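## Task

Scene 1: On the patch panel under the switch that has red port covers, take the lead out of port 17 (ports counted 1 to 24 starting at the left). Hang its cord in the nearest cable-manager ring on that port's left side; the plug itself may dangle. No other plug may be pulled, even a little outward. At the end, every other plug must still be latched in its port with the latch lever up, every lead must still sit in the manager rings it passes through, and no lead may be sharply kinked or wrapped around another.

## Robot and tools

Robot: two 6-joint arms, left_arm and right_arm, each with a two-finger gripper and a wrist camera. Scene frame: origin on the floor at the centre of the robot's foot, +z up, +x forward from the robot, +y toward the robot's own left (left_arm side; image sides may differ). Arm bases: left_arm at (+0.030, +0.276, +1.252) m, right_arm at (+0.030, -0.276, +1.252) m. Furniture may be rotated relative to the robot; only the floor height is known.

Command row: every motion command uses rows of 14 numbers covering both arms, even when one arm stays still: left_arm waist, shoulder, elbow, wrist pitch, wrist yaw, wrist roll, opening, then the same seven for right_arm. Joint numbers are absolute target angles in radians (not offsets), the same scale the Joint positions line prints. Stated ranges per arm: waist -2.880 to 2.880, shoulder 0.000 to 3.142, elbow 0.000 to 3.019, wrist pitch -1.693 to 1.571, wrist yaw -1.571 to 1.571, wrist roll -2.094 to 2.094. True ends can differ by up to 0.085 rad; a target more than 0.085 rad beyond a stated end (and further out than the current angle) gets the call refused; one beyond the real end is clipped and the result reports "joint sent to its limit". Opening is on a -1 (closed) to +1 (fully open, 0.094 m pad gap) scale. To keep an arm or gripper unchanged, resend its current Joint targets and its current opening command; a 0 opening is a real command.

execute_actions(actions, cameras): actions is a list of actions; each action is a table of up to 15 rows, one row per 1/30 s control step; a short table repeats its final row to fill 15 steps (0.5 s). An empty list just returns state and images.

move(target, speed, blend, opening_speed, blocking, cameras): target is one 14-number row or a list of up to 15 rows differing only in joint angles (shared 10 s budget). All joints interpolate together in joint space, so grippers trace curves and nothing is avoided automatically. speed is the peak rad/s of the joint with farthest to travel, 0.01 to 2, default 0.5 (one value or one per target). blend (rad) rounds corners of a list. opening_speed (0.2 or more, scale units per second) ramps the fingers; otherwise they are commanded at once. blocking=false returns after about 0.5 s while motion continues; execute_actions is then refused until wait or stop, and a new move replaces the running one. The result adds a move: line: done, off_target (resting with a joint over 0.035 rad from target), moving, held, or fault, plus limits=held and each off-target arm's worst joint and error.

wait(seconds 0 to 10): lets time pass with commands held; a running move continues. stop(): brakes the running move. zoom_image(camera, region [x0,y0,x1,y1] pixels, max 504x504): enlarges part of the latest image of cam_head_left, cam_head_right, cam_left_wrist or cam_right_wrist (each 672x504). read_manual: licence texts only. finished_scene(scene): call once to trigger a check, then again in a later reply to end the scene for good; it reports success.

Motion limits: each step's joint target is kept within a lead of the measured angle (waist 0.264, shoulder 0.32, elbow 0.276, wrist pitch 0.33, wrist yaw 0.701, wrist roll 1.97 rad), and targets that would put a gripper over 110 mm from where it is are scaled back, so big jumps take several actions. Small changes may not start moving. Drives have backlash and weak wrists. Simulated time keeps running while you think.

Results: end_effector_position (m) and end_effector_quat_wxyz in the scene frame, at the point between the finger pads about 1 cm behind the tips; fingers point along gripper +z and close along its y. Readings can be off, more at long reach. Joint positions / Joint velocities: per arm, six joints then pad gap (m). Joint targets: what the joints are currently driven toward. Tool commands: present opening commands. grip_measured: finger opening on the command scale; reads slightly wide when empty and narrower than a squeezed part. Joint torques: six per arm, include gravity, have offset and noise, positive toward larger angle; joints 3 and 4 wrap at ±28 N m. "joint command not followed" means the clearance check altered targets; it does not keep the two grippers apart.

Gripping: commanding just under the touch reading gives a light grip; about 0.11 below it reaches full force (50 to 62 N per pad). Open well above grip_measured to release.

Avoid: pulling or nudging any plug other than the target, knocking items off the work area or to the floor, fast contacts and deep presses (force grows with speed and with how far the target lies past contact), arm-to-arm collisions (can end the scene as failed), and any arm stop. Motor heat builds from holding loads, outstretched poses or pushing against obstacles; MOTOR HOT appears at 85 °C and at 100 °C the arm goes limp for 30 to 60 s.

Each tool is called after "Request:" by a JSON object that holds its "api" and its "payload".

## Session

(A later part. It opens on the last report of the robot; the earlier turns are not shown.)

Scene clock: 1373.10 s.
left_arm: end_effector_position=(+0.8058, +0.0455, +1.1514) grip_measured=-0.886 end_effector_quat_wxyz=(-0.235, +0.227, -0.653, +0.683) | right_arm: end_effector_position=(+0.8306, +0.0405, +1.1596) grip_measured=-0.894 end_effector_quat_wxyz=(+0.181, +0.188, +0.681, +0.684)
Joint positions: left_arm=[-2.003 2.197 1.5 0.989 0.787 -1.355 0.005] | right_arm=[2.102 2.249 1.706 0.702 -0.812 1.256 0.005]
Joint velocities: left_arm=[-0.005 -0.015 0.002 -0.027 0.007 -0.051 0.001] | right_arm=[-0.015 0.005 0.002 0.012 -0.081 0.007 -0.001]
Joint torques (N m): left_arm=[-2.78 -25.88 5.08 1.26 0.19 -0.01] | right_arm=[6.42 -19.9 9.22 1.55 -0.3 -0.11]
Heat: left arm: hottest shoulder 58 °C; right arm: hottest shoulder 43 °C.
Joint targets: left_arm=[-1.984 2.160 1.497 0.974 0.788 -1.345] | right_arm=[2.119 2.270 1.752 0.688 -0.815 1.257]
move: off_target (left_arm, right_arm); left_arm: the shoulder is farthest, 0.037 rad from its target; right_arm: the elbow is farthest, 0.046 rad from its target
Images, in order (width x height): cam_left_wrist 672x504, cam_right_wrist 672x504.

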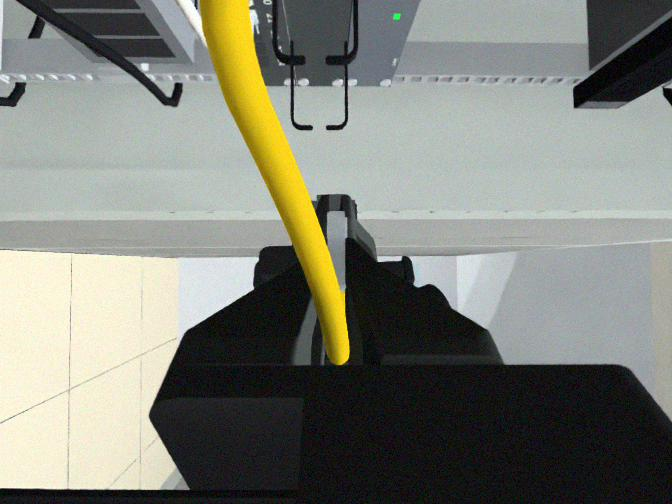

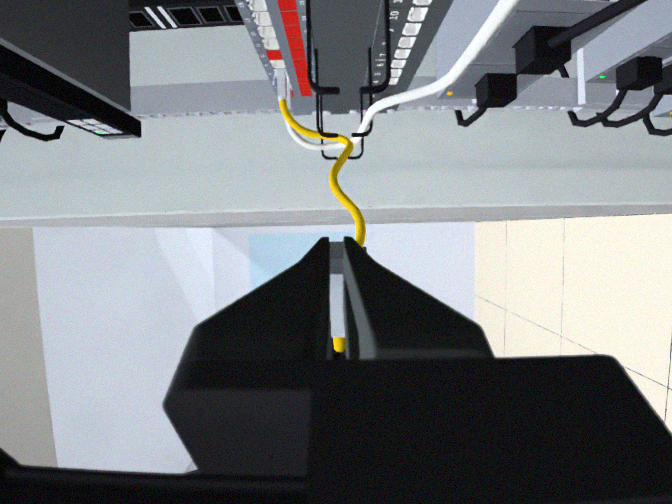

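Request:
{"api": "move", "payload": {"target": [-1.984,2.16,1.497,0.974,0.788,-1.345,-0.5,2.119,2.27,1.752,0.688,-0.815,1.257,-1], "opening_speed": 0.4, "cameras": ["cam_right_wrist","cam_left_wrist"]}}

Scene clock: 1378.70 s.
left_arm: end_effector_position=(+0.8062, +0.0457, +1.1525) grip_measured=-0.504 end_effector_quat_wxyz=(-0.235, +0.226, -0.653, +0.683) | right_arm: end_effector_position=(+0.8306, +0.0405, +1.1596) grip_measured=-0.896 end_effector_quat_wxyz=(+0.181, +0.188, +0.681, +0.684)
Joint positions: left_arm=[-2.003 2.195 1.5 0.989 0.787 -1.355 0.023] | right_arm=[2.102 2.249 1.706 0.702 -0.812 1.256 0.005]
Joint velocities: left_arm=[-0.015 -0.015 -0.002 -0.002 -0.037 -0.007 0] | right_arm=[-0.015 -0.005 -0.007 -0.007 0.037 0.081 0]
Joint torques (N m): left_arm=[-2.73 -25.88 5.11 1.22 0.22 -0.01] | right_arm=[6.24 -20.25 9.33 1.5 -0.38 -0.06]
Heat: left arm: hottest shoulder 58 °C; right arm: hottest shoulder 43 °C.
Joint targets: left_arm=[-1.984 2.161 1.497 0.974 0.788 -1.345] | right_arm=[2.119 2.270 1.752 0.688 -0.815 1.257]
move: off_target (right_arm); right_arm: the elbow is farthest, 0.046 rad from its target
Images, in order (width x height): cam_left_wrist 672x504, cam_right_wrist 672x504.

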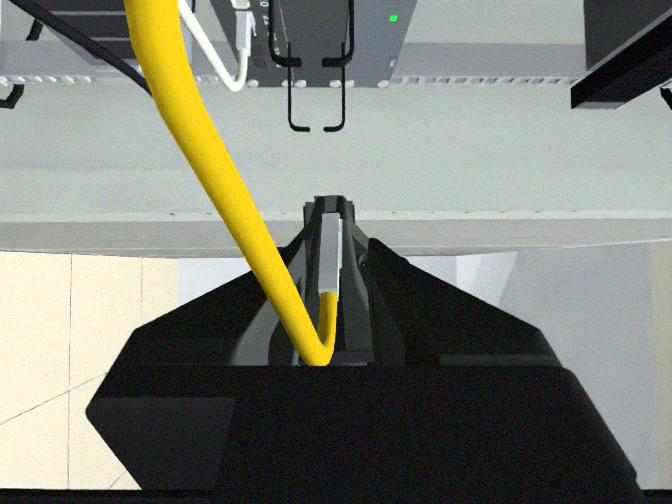

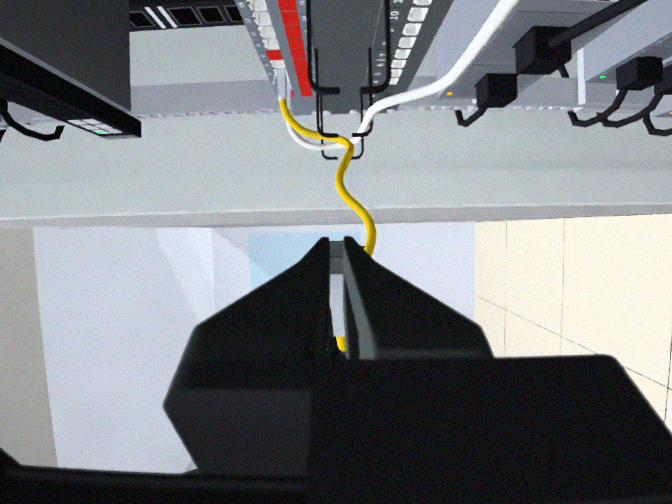

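Request:
{"api": "move", "payload": {"target": [-1.935,2.12,1.353,1.109,0.85,-1.36,-0.5,2.119,2.27,1.752,0.688,-0.815,1.257,-1], "speed": 0.15}}

Scene clock: 1404.30 s.
left_arm: end_effector_position=(+0.7662, +0.0796, +1.1445) grip_measured=-0.503 end_effector_quat_wxyz=(-0.231, +0.222, -0.660, +0.680) | right_arm: end_effector_position=(+0.8306, +0.0405, +1.1596) grip_measured=-0.896 end_effector_quat_wxyz=(+0.181, +0.188, +0.681, +0.684)
Joint positions: left_arm=[-1.953 2.152 1.358 1.081 0.847 -1.355 0.023] | right_arm=[2.102 2.249 1.706 0.702 -0.812 1.256 0.005]
Joint velocities: left_arm=[-0.015 -0.015 -0.022 0.002 -0.051 0.007 -0.001] | right_arm=[-0.005 -0.005 -0.012 0.032 -0.022 -0.007 0]
Joint torques (N m): left_arm=[-2.26 -24.59 4.1 2.73 0.32 -0.16] | right_arm=[5.66 -19.49 9.22 1.55 -0.34 -0.1]
Heat: left arm: hottest shoulder 52 °C; right arm: hottest shoulder 43 °C.
Joint targets: left_arm=[-1.935 2.120 1.352 1.109 0.850 -1.360] | right_arm=[2.119 2.270 1.752 0.688 -0.815 1.257]
move: off_target (right_arm); right_arm: the elbow is farthest, 0.046 rad from its target

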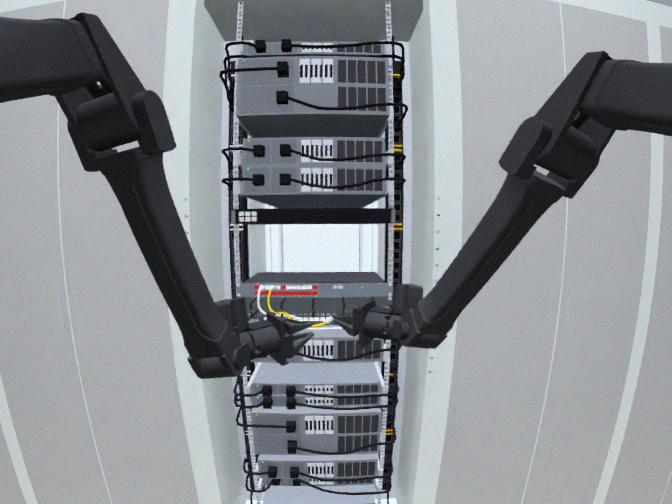

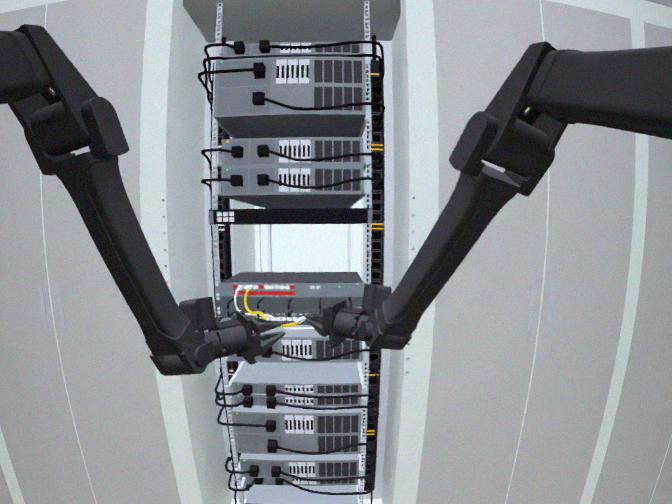

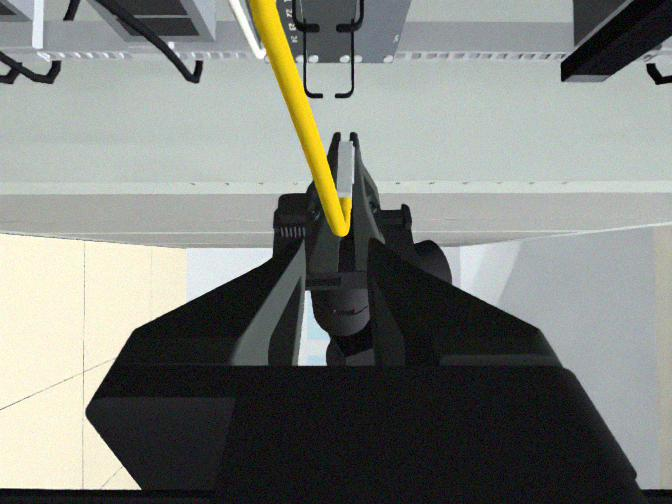

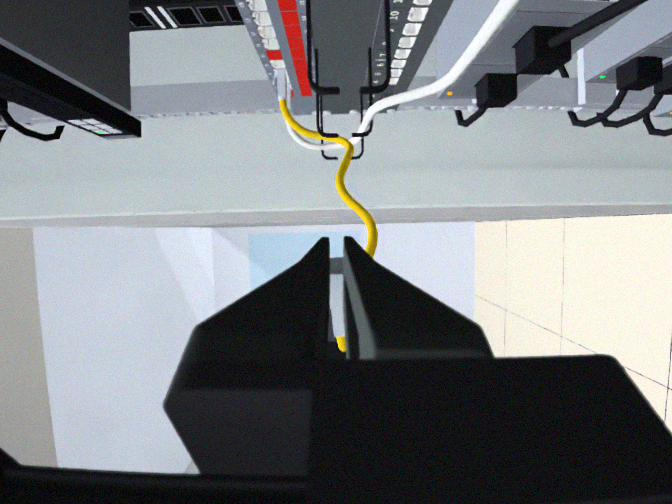

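Request:
{"api": "move", "payload": {"target": [[-1.89,2.06,1.2,1.2,0.9,-1.36,-0.5,2.119,2.27,1.752,0.688,-0.815,1.257,-1],[-1.8,1.534,1.1,-0.5,0,0.8,-0.5,2.336,2.429,1.84,1.13,0.482,1.23,-1]], "speed": [0.4,0.5]}}

Scene clock: 1473.03 s.
left_arm: end_effector_position=(+0.6104, +0.2985, +1.1375) grip_measured=-0.503 end_effector_quat_wxyz=(+0.109, +0.348, +0.931, -0.010) | right_arm: end_effector_position=(+0.8612, +0.0306, +1.1501) grip_measured=-0.897 end_effector_quat_wxyz=(+0.516, +0.527, +0.479, +0.476)
Joint positions: left_arm=[-1.816 1.558 1.106 -0.485 0.002 0.787 0.023] | right_arm=[2.318 2.405 1.792 1.105 0.48 1.242 0.005]
Joint velocities: left_arm=[-0.005 0.005 -0.007 0.002 -0.051 0.066 0] | right_arm=[-0.015 0.005 0.002 0.007 -0.022 -0.051 0]
Joint torques (N m): left_arm=[-0.44 -19.25 5.59 0.09 0.02 -0.06] | right_arm=[7.06 -19.66 9.18 3.3 -0.13 -0.25]
Heat: left arm: hottest shoulder 55 °C; right arm: hottest shoulder 43 °C.
Joint targets: left_arm=[-1.799 1.533 1.101 -0.501 -0.001 0.801] | right_arm=[2.336 2.429 1.841 1.130 0.482 1.231]
move: off_target (right_arm); right_arm: the elbow is farthest, 0.048 rad from its target

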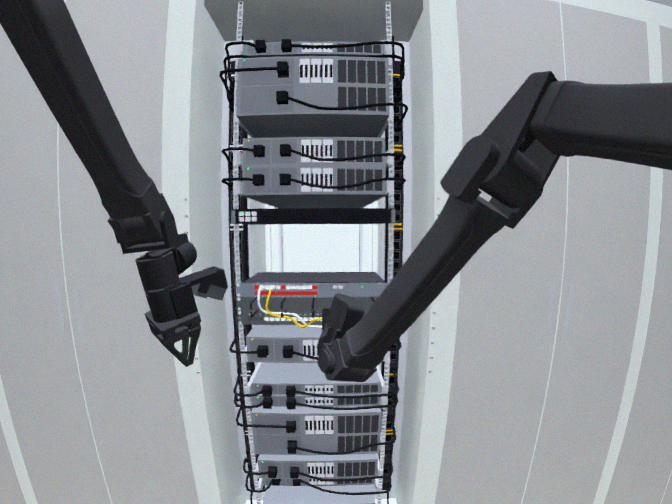

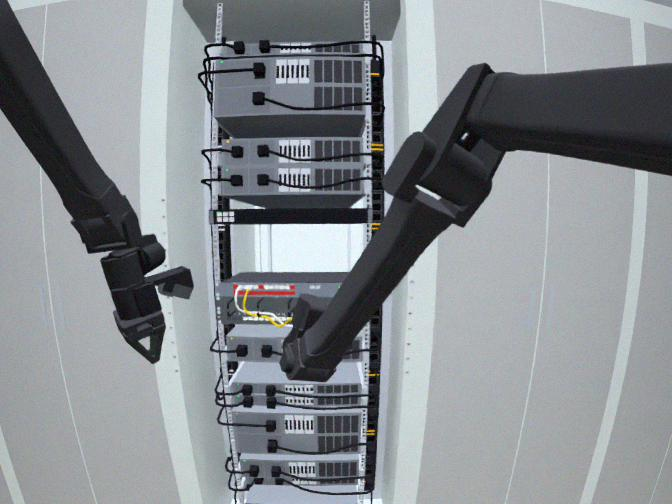

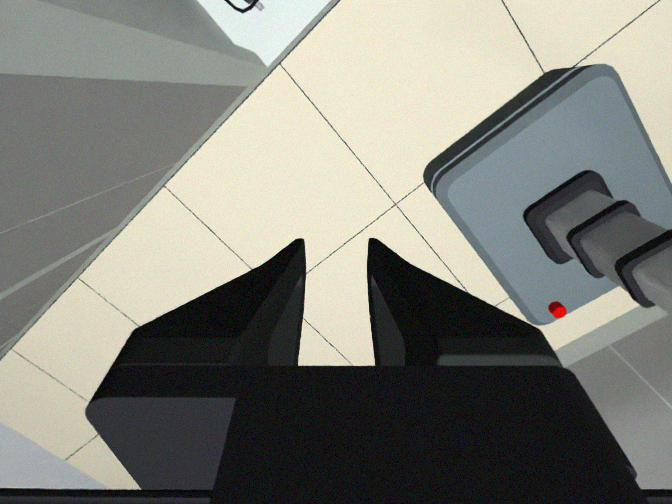

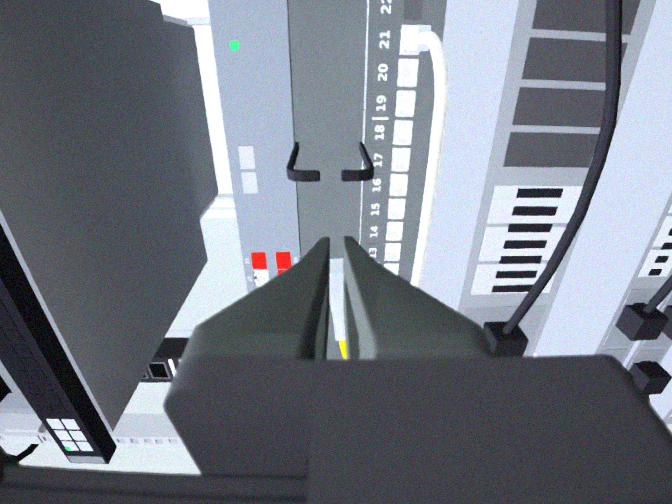

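Request:
{"api": "zoom_image", "payload": {"camera": "cam_right_wrist", "region": [220, 100, 460, 370]}}

Request:
{"api": "zoom_image", "payload": {"camera": "cam_head_left", "region": [230, 275, 380, 395]}}

Scaled by 1.867 from the camera's 672x504 image, which has a finer 960x720 frame.

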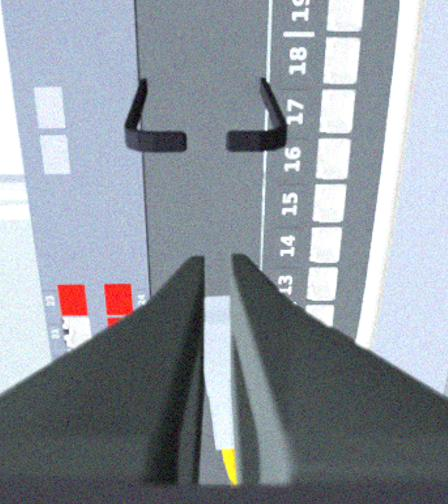

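Scaled by 3.360 from the camera's 672x504 image, which has a finer 960x720 frame.

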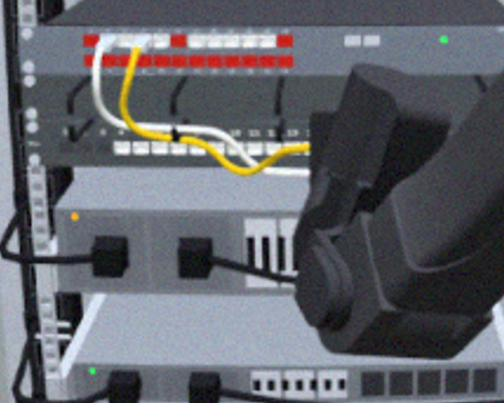

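Request:
{"api": "move", "payload": {"target": [-1.799,1.533,1.101,-0.501,0,0.801,-0.5,2.345,2.531,2.075,0.975,0.486,1.231,-1], "speed": 0.25}}

Request:
{"api": "zoom_image", "payload": {"camera": "cam_head_left", "region": [230, 275, 380, 395]}}

Request:
{"api": "zoom_image", "payload": {"camera": "cam_right_wrist", "region": [220, 100, 460, 370]}}

Scene clock: 1511.87 s.
left_arm: end_effector_position=(+0.6104, +0.2985, +1.1375) grip_measured=-0.503 end_effector_quat_wxyz=(+0.109, +0.348, +0.931, -0.010) | right_arm: end_effector_position=(+0.9007, +0.0485, +1.1450) grip_measured=-0.897 end_effector_quat_wxyz=(+0.520, +0.528, +0.474, +0.476)
Joint positions: left_arm=[-1.816 1.558 1.106 -0.485 0.002 0.787 0.023] | right_arm=[2.318 2.505 2.019 0.988 0.486 1.24 0.005]
Joint velocities: left_arm=[-0.015 -0.005 0.022 -0.007 0.022 -0.022 0] | right_arm=[-0.015 -0.015 0.007 -0.002 0.007 0.081 0]
Joint torques (N m): left_arm=[0.09 -19.19 5.57 0.18 0.1 -0.07] | right_arm=[7.88 -20.6 10.54 1.43 -0.17 -0.24]
Heat: left arm: hottest shoulder 53 °C; right arm: hottest elbow 42 °C.
Joint targets: left_arm=[-1.799 1.533 1.101 -0.501 0.000 0.800] | right_arm=[2.344 2.530 2.074 0.976 0.487 1.231]
move: off_target (right_arm); right_arm: the elbow is farthest, 0.056 rad from its target

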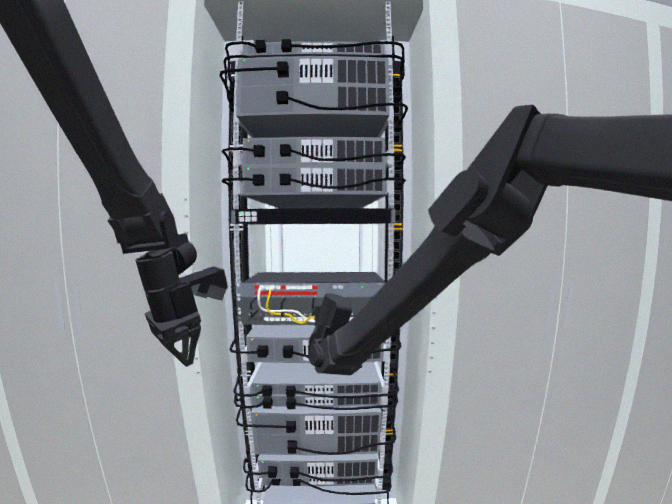

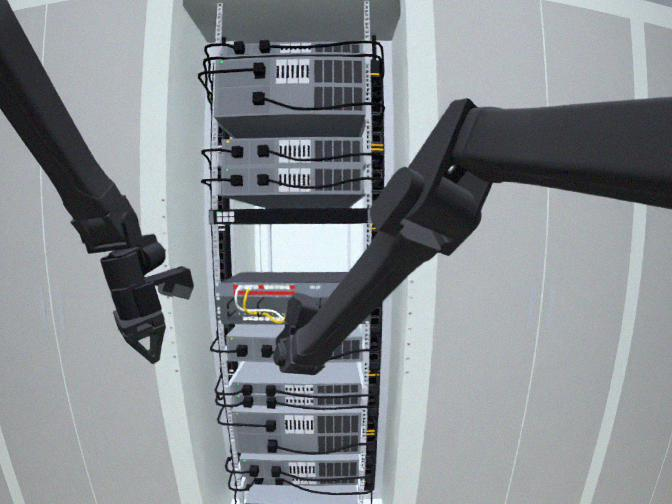

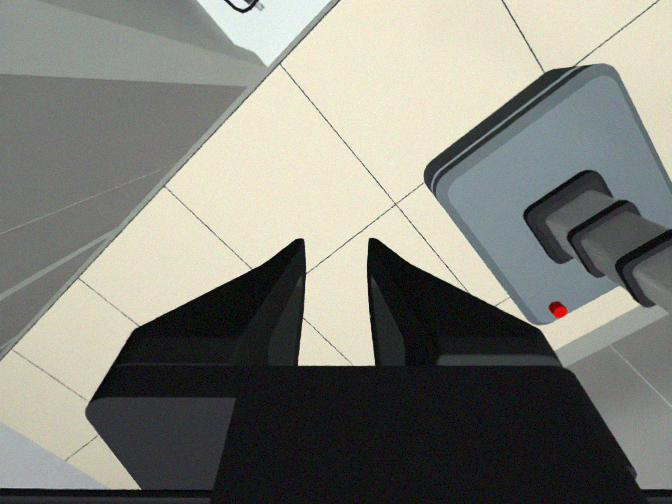

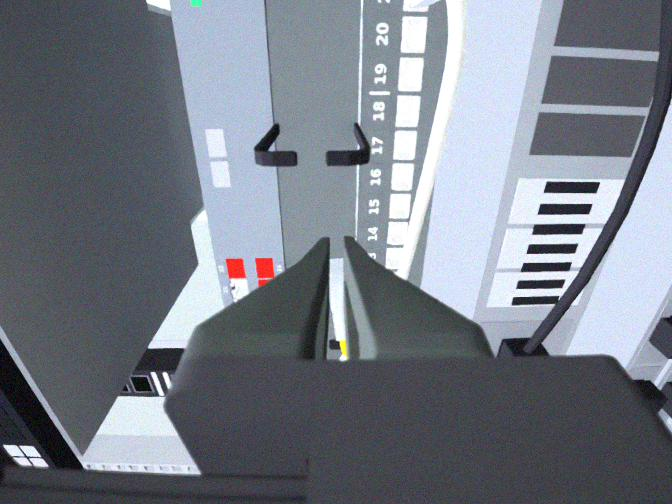

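Scaled by 3.360 from the camera's 672x504 image, which has a finer 960x720 frame.

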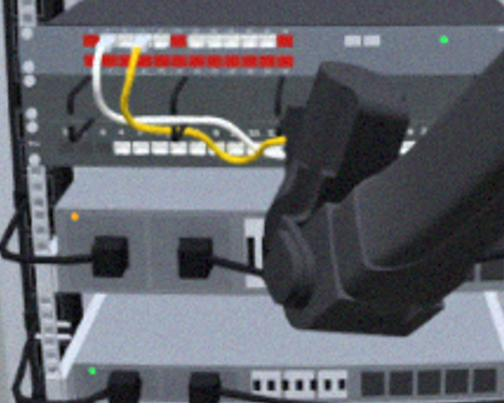

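Scaled by 1.867 from the camera's 672x504 image, which has a finer 960x720 frame.

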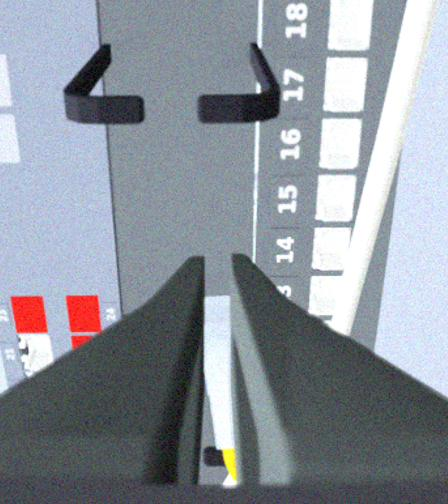

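Request:
{"api": "zoom_image", "payload": {"camera": "cam_right_wrist", "region": [310, 310, 370, 365]}}

Scaled by 8.400 from the camera's 672x504 image, which has a finer 960x720 frame.

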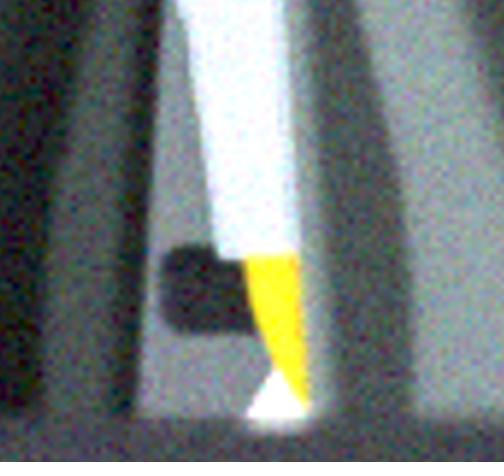

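Request:
{"api": "move", "payload": {"target": [-1.799,1.533,1.101,-0.501,0,0.801,-0.5,2.355,2.508,2.075,0.961,0.486,1.231,-1], "speed": 0.15, "cameras": ["cam_right_wrist"]}}

Request:
{"api": "zoom_image", "payload": {"camera": "cam_right_wrist", "region": [260, 250, 400, 370]}}

Scene clock: 1546.73 s.
left_arm: end_effector_position=(+0.6104, +0.2985, +1.1375) grip_measured=-0.503 end_effector_quat_wxyz=(+0.109, +0.349, +0.931, -0.010) | right_arm: end_effector_position=(+0.8968, +0.0600, +1.1435) grip_measured=-0.897 end_effector_quat_wxyz=(+0.513, +0.527, +0.482, +0.477)
Joint positions: left_arm=[-1.816 1.558 1.106 -0.485 0.002 0.788 0.023] | right_arm=[2.33 2.506 2.019 0.973 0.486 1.24 0.005]
Joint velocities: left_arm=[-0.005 -0.024 0.002 -0.007 0.022 -0.051 0] | right_arm=[-0.005 0.005 -0.007 -0.007 -0.007 0.007 0]
Joint torques (N m): left_arm=[-0.26 -19.43 5.65 0.21 0.08 -0.08] | right_arm=[8.35 -22.07 10.3 1.5 -0.19 -0.24]
Heat: left arm: hottest shoulder 52 °C; right arm: hottest elbow 47 °C.
Joint targets: left_arm=[-1.799 1.533 1.101 -0.501 0.000 0.802] | right_arm=[2.355 2.509 2.074 0.960 0.486 1.232]
move: off_target (right_arm); right_arm: the elbow is farthest, 0.056 rad from its target
Images, in order (width x height): cam_right_wrist 672x504.

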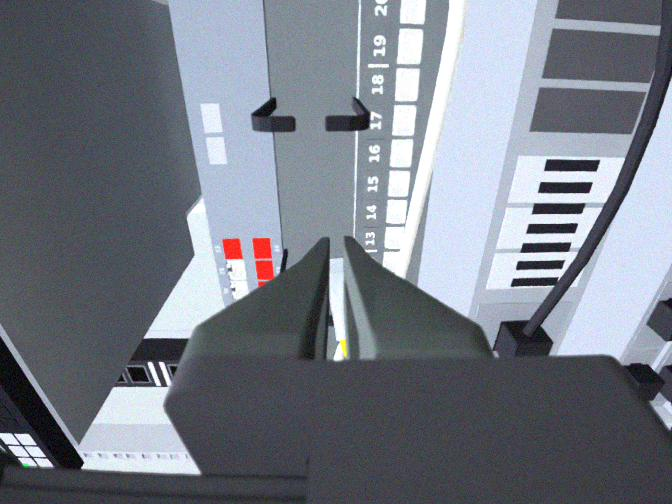

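Scaled by 3.600 from the camera's 672x504 image, which has a finer 960x720 frame.

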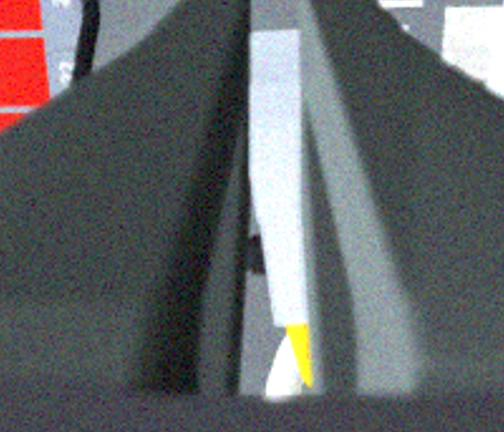

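Request:
{"api": "move", "payload": {"target": [-1.799,1.533,1.101,-0.501,0,0.801,-0.5,2.355,2.462,2.075,0.961,0.486,1.231,-1], "speed": 0.15, "cameras": ["cam_right_wrist","cam_head_left"]}}

Request:
{"api": "zoom_image", "payload": {"camera": "cam_right_wrist", "region": [260, 250, 400, 370]}}

Request:
{"api": "zoom_image", "payload": {"camera": "cam_head_left", "region": [230, 275, 350, 355]}}

Scene clock: 1559.23 s.
left_arm: end_effector_position=(+0.6104, +0.2985, +1.1375) grip_measured=-0.503 end_effector_quat_wxyz=(+0.109, +0.349, +0.931, -0.010) | right_arm: end_effector_position=(+0.9021, +0.0571, +1.1587) grip_measured=-0.897 end_effector_quat_wxyz=(+0.517, +0.526, +0.475, +0.481)
Joint positions: left_arm=[-1.816 1.558 1.106 -0.485 0.002 0.788 0.023] | right_arm=[2.33 2.488 2.019 0.973 0.486 1.239 0.005]
Joint velocities: left_arm=[0.005 0.005 -0.007 -0.007 0.037 0.007 -0.001] | right_arm=[-0.015 -0.005 -0.012 -0.002 -0.037 -0.051 -0.002]
Joint torques (N m): left_arm=[0.03 -19.31 5.61 0.17 0.08 -0.09] | right_arm=[8.35 -25.17 10.48 1.47 -0.18 -0.25]
Heat: left arm: hottest shoulder 52 °C; right arm: hottest elbow 47 °C.
Joint targets: left_arm=[-1.799 1.533 1.101 -0.501 0.000 0.800] | right_arm=[2.355 2.462 2.075 0.961 0.486 1.230]
move: off_target (right_arm); right_arm: the elbow is farthest, 0.056 rad from its target
Images, in order (width x height): cam_head_left 672x504, cam_right_wrist 672x504.

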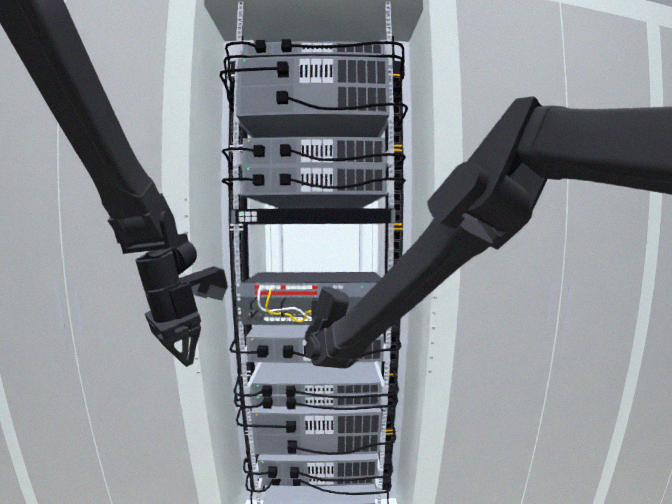

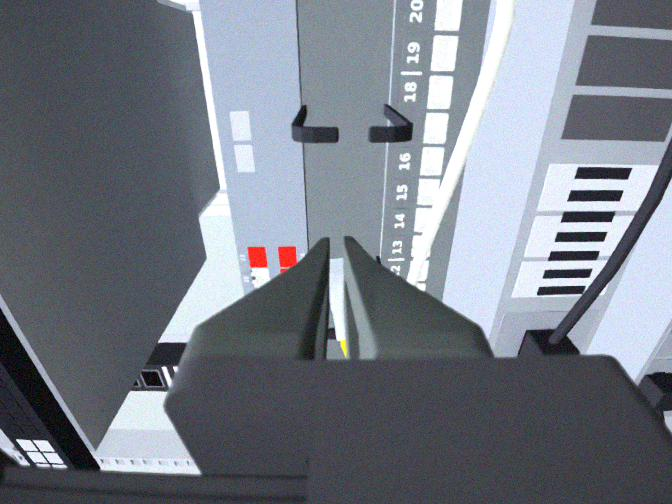

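Scaled by 3.600 from the camera's 672x504 image, which has a finer 960x720 frame.

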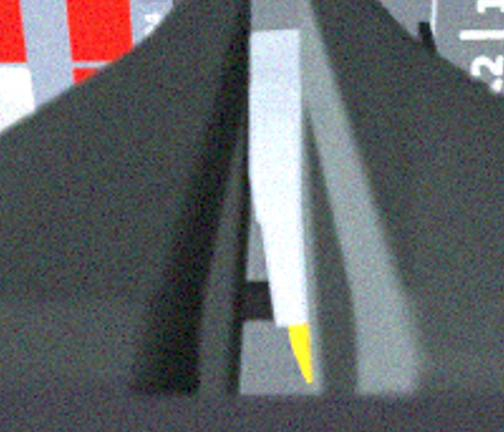

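Scaled by 4.200 from the camera's 672x504 image, which has a finer 960x720 frame.

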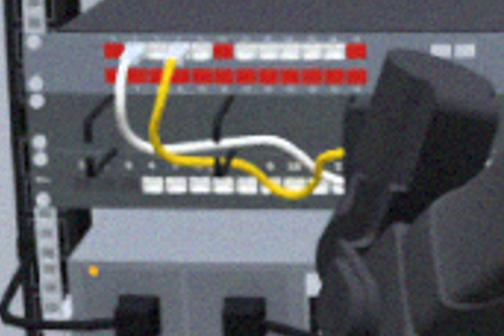

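Request:
{"api": "move", "payload": {"target": [-1.799,1.533,1.101,-0.501,0,0.801,-0.5,2.314,2.558,2.194,0.889,0.474,1.231,-1], "speed": 0.15, "cameras": ["cam_right_wrist","cam_head_left"]}}

Request:
{"api": "zoom_image", "payload": {"camera": "cam_right_wrist", "region": [260, 250, 400, 370]}}

Request:
{"api": "zoom_image", "payload": {"camera": "cam_head_left", "region": [230, 275, 350, 355]}}

Scene clock: 1618.77 s.
left_arm: end_effector_position=(+0.6104, +0.2985, +1.1375) grip_measured=-0.503 end_effector_quat_wxyz=(+0.109, +0.349, +0.931, -0.010) | right_arm: end_effector_position=(+0.9239, +0.0615, +1.1628) grip_measured=-0.908 end_effector_quat_wxyz=(+0.519, +0.524, +0.475, +0.481)
Joint positions: left_arm=[-1.816 1.558 1.106 -0.485 0.002 0.788 0.023] | right_arm=[2.325 2.531 2.137 0.902 0.481 1.234 0.004]
Joint velocities: left_arm=[-0.005 -0.005 -0.017 -0.027 -0.051 -0.037 0.001] | right_arm=[0.005 -0.005 0.002 -0.002 -0.022 0.037 -0.001]
Joint torques (N m): left_arm=[-0.56 -19.31 5.63 0.21 0.12 -0.07] | right_arm=[5.48 -21.48 11.3 1.2 -0.53 -0.12]
Heat: left arm: hottest shoulder 52 °C; right arm: hottest elbow 49 °C.
Joint targets: left_arm=[-1.799 1.533 1.101 -0.501 0.000 0.801] | right_arm=[2.314 2.557 2.195 0.890 0.473 1.230]
move: off_target (right_arm); right_arm: the elbow is farthest, 0.057 rad from its target
Images, in order (width x height): cam_head_left 672x504, cam_right_wrist 672x504.

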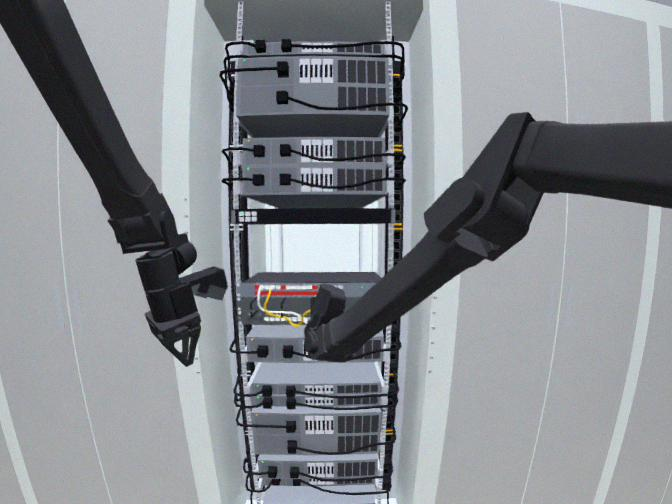

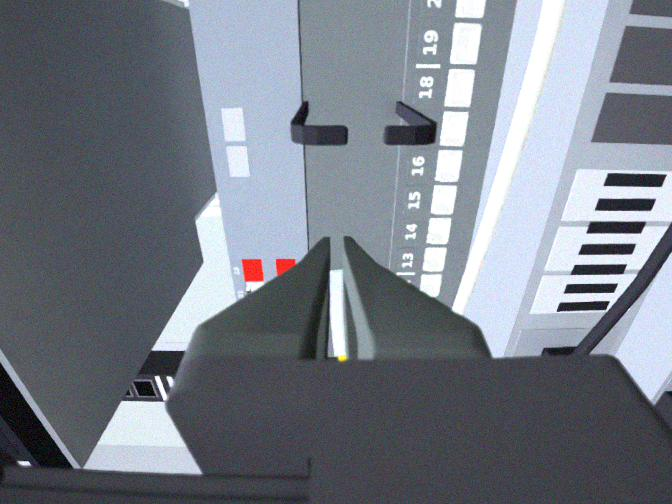

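Scaled by 3.600 from the camera's 672x504 image, which has a finer 960x720 frame.

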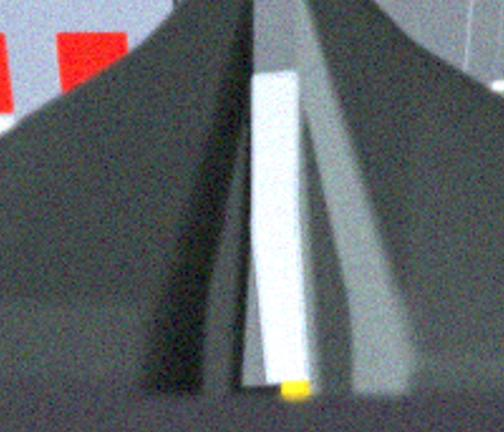

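Scaled by 4.200 from the camera's 672x504 image, which has a finer 960x720 frame.

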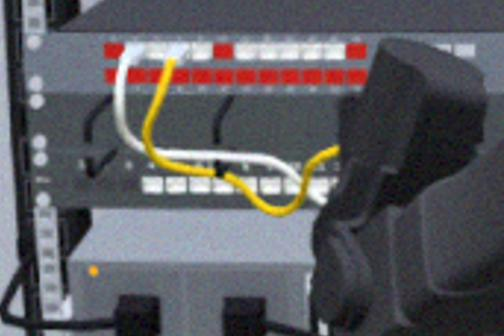

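Request:
{"api": "move", "payload": {"target": [-1.799,1.533,1.101,-0.501,0,0.801,-0.5,2.33,2.42,1.93,1.04,0.482,1.231,-1], "speed": 0.15, "cameras": ["cam_right_wrist","cam_head_left","cam_left_wrist"]}}

Request:
{"api": "zoom_image", "payload": {"camera": "cam_right_wrist", "region": [260, 220, 400, 370]}}

Request:
{"api": "zoom_image", "payload": {"camera": "cam_head_left", "region": [230, 275, 350, 355]}}

Scene clock: 1632.57 s.
left_arm: end_effector_position=(+0.6104, +0.2985, +1.1375) grip_measured=-0.503 end_effector_quat_wxyz=(+0.109, +0.349, +0.931, -0.010) | right_arm: end_effector_position=(+0.8899, +0.0473, +1.1598) grip_measured=-0.908 end_effector_quat_wxyz=(+0.518, +0.524, +0.478, +0.479)
Joint positions: left_arm=[-1.816 1.558 1.106 -0.485 0.002 0.788 0.023] | right_arm=[2.325 2.45 1.935 1.016 0.481 1.234 0.004]
Joint velocities: left_arm=[-0.005 0.005 0.012 -0.007 -0.081 -0.081 -0.001] | right_arm=[-0.015 -0.005 0.002 0.017 -0.022 -0.022 0]
Joint torques (N m): left_arm=[-0.32 -19.08 5.74 0.17 0.08 -0.05] | right_arm=[6.48 -24.94 6.02 3.03 -0.21 -0.2]
Heat: left arm: hottest shoulder 51 °C; right arm: hottest elbow 49 °C.
Joint targets: left_arm=[-1.799 1.533 1.101 -0.501 0.000 0.801] | right_arm=[2.330 2.420 1.929 1.040 0.482 1.231]
move: done
Images, in order (width x height): cam_head_left 672x504, cam_left_wrist 672x504, cam_right_wrist 672x504.

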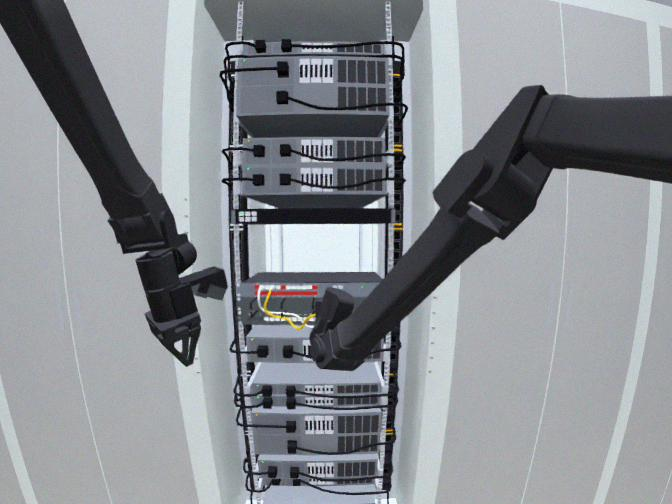

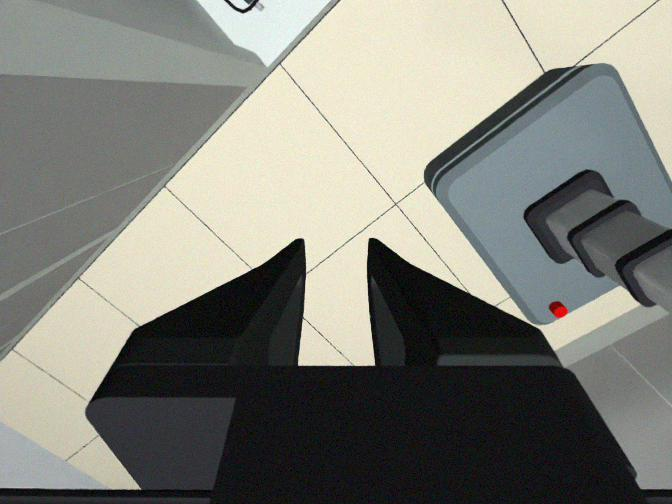

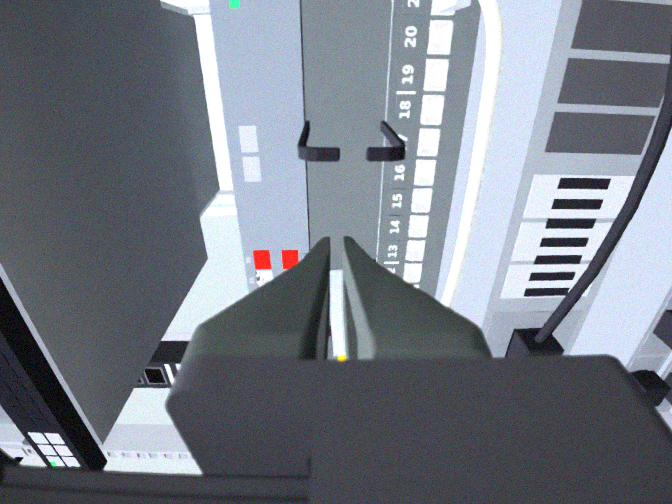

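Scaled by 3.360 from the camera's 672x504 image, which has a finer 960x720 frame.

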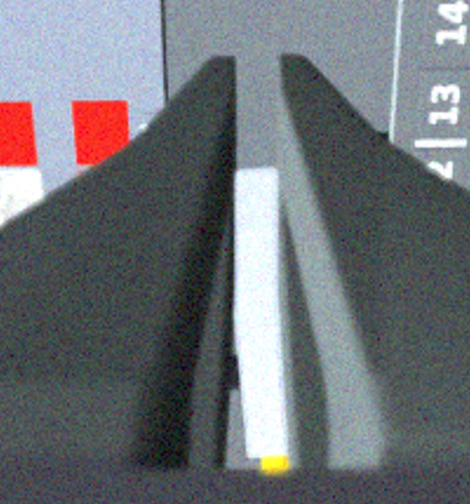

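Scaled by 4.200 from the camera's 672x504 image, which has a finer 960x720 frame.

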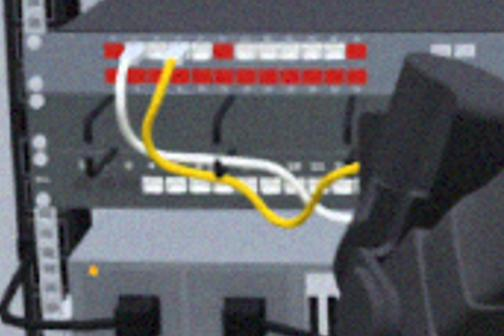

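Request:
{"api": "move", "payload": {"target": [-2.006,2.099,1.27,1.206,0.23,0.191,-1,2.33,2.42,1.93,1.04,0.482,1.231,-1], "cameras": ["cam_left_wrist"]}}

Request:
{"api": "zoom_image", "payload": {"camera": "cam_left_wrist", "region": [200, 40, 520, 300]}}

Scene clock: 1688.90 s.
left_arm: end_effector_position=(+0.7928, +0.1441, +1.1535) grip_measured=-0.995 end_effector_quat_wxyz=(+0.681, +0.128, +0.713, -0.109) | right_arm: end_effector_position=(+0.8899, +0.0473, +1.1598) grip_measured=-0.908 end_effector_quat_wxyz=(+0.518, +0.524, +0.478, +0.479)
Joint positions: left_arm=[-1.988 2.086 1.236 1.177 0.227 0.214 0] | right_arm=[2.325 2.45 1.935 1.016 0.481 1.234 0.004]
Joint velocities: left_arm=[-0.015 -0.005 -0.007 0.002 -0.007 -0.007 0] | right_arm=[0.005 -0.005 -0.007 -0.007 -0.007 -0.037 0]
Joint torques (N m): left_arm=[-4.84 -19.19 7.1 2.89 0.25 -0.32] | right_arm=[6.36 -25 5.96 3.22 -0.19 -0.2]
Heat: left arm: hottest shoulder 51 °C; right arm: hottest shoulder 49 °C.
Joint targets: left_arm=[-2.007 2.099 1.270 1.207 0.230 0.200] | right_arm=[2.330 2.421 1.930 1.040 0.482 1.231]
move: done
Images, in order (width x height): cam_left_wrist 672x504.

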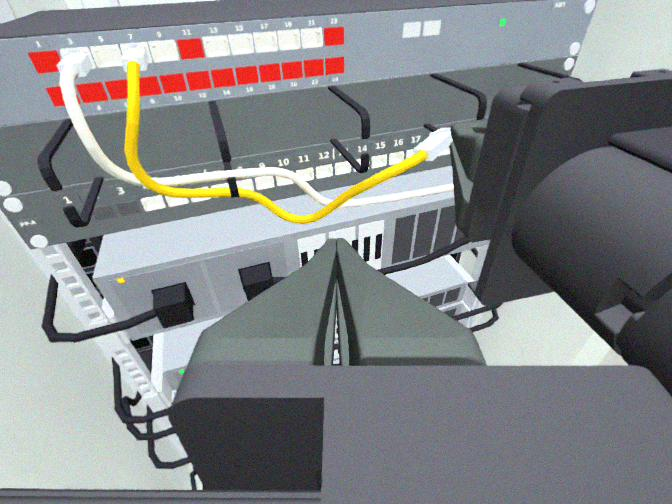

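Scaled by 1.575 from the camera's 672x504 image, which has a finer 960x720 frame.

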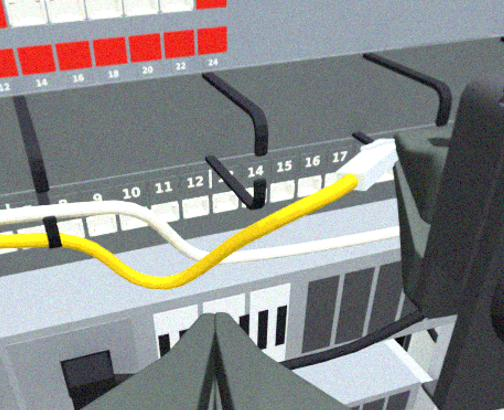

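Request:
{"api": "move", "payload": {"target": [-2.006,2.099,1.27,1.206,0.23,0.2,-1,2.33,2.42,1.93,1.04,0.482,1.75,-1], "speed": 0.3, "cameras": ["cam_left_wrist"]}}

Request:
{"api": "zoom_image", "payload": {"camera": "cam_left_wrist", "region": [200, 40, 520, 300]}}

Scene clock: 1709.00 s.
left_arm: end_effector_position=(+0.7928, +0.1441, +1.1535) grip_measured=-0.995 end_effector_quat_wxyz=(+0.681, +0.128, +0.713, -0.110) | right_arm: end_effector_position=(+0.8903, +0.0468, +1.1610) grip_measured=-0.908 end_effector_quat_wxyz=(+0.388, +0.624, +0.337, +0.589)
Joint positions: left_arm=[-1.988 2.086 1.236 1.177 0.227 0.213 0] | right_arm=[2.325 2.448 1.935 1.016 0.483 1.72 0.004]
Joint velocities: left_arm=[-0.015 -0.005 -0.007 -0.012 -0.022 -0.037 0] | right_arm=[-0.005 -0.005 0.002 -0.002 -0.022 -0.022 0]
Joint torques (N m): left_arm=[-4.95 -19.02 7.16 2.92 0.26 -0.31] | right_arm=[6.71 -24.82 5.75 2.91 -0.21 0.09]
Heat: left arm: hottest shoulder 51 °C; right arm: hottest shoulder 49 °C.
Joint targets: left_arm=[-2.006 2.099 1.270 1.206 0.230 0.200] | right_arm=[2.330 2.419 1.930 1.040 0.483 1.741]
move: done
Images, in order (width x height): cam_left_wrist 672x504.

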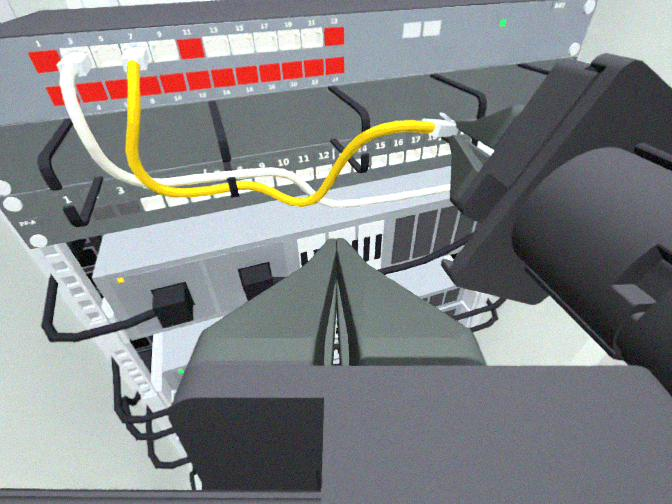

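Scaled by 1.575 from the camera's 672x504 image, which has a finer 960x720 frame.

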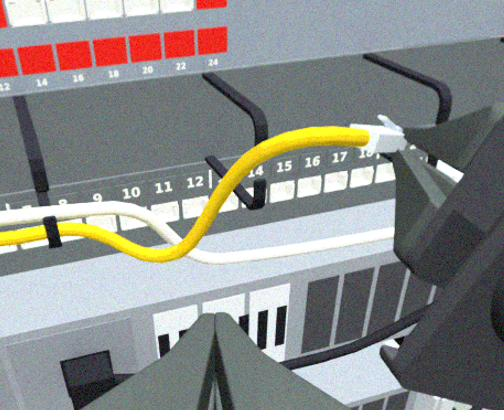

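Request:
{"api": "move", "payload": {"target": [-2.006,2.099,1.27,1.206,0.23,0.2,-1,2.332,2.531,2.05,1.04,0.482,1.75,-1], "speed": 0.2, "cameras": ["cam_left_wrist","cam_right_wrist"]}}

Request:
{"api": "zoom_image", "payload": {"camera": "cam_left_wrist", "region": [200, 40, 520, 300]}}

Scene clock: 1738.37 s.
left_arm: end_effector_position=(+0.7928, +0.1441, +1.1535) grip_measured=-0.995 end_effector_quat_wxyz=(+0.681, +0.128, +0.713, -0.110) | right_arm: end_effector_position=(+0.8895, +0.0553, +1.1356) grip_measured=-0.908 end_effector_quat_wxyz=(+0.382, +0.627, +0.332, +0.592)
Joint positions: left_arm=[-1.988 2.086 1.236 1.177 0.227 0.213 0] | right_arm=[2.325 2.514 1.998 1.016 0.483 1.74 0.004]
Joint velocities: left_arm=[0.015 -0.015 -0.002 0.007 -0.051 -0.051 0] | right_arm=[-0.005 -0.005 -0.012 -0.022 -0.066 0.051 0]
Joint torques (N m): left_arm=[-4.72 -19.08 7.15 2.89 0.29 -0.32] | right_arm=[6.95 -20.89 10.06 3.02 -0.24 0.1]
Heat: left arm: hottest shoulder 50 °C; right arm: hottest shoulder 49 °C.
Joint targets: left_arm=[-2.006 2.099 1.270 1.206 0.230 0.200] | right_arm=[2.332 2.532 2.051 1.040 0.482 1.759]
move: off_target (right_arm); right_arm: the elbow is farthest, 0.052 rad from its target
Images, in order (width x height): cam_left_wrist 672x504, cam_right_wrist 672x504.

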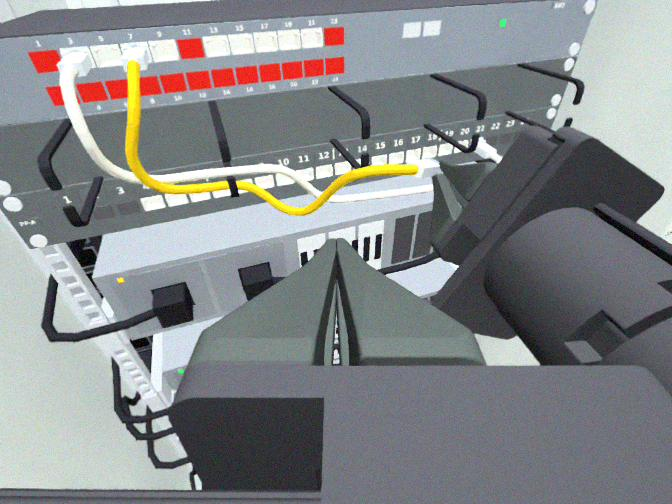

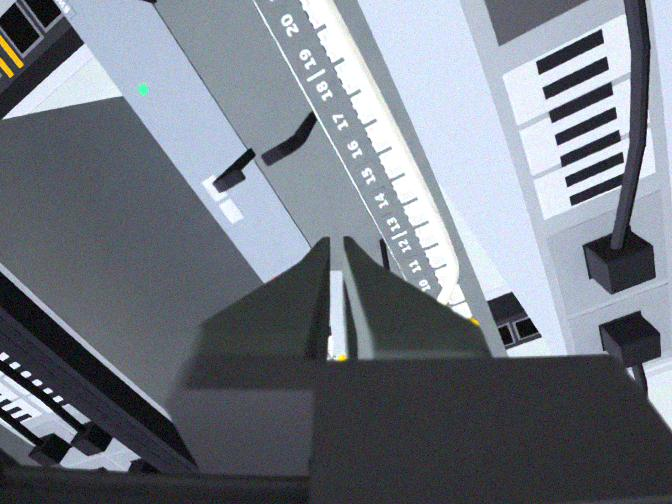

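Scaled by 1.575 from the camera's 672x504 image, which has a finer 960x720 frame.

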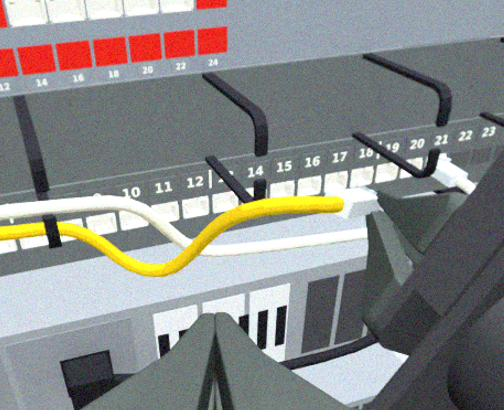

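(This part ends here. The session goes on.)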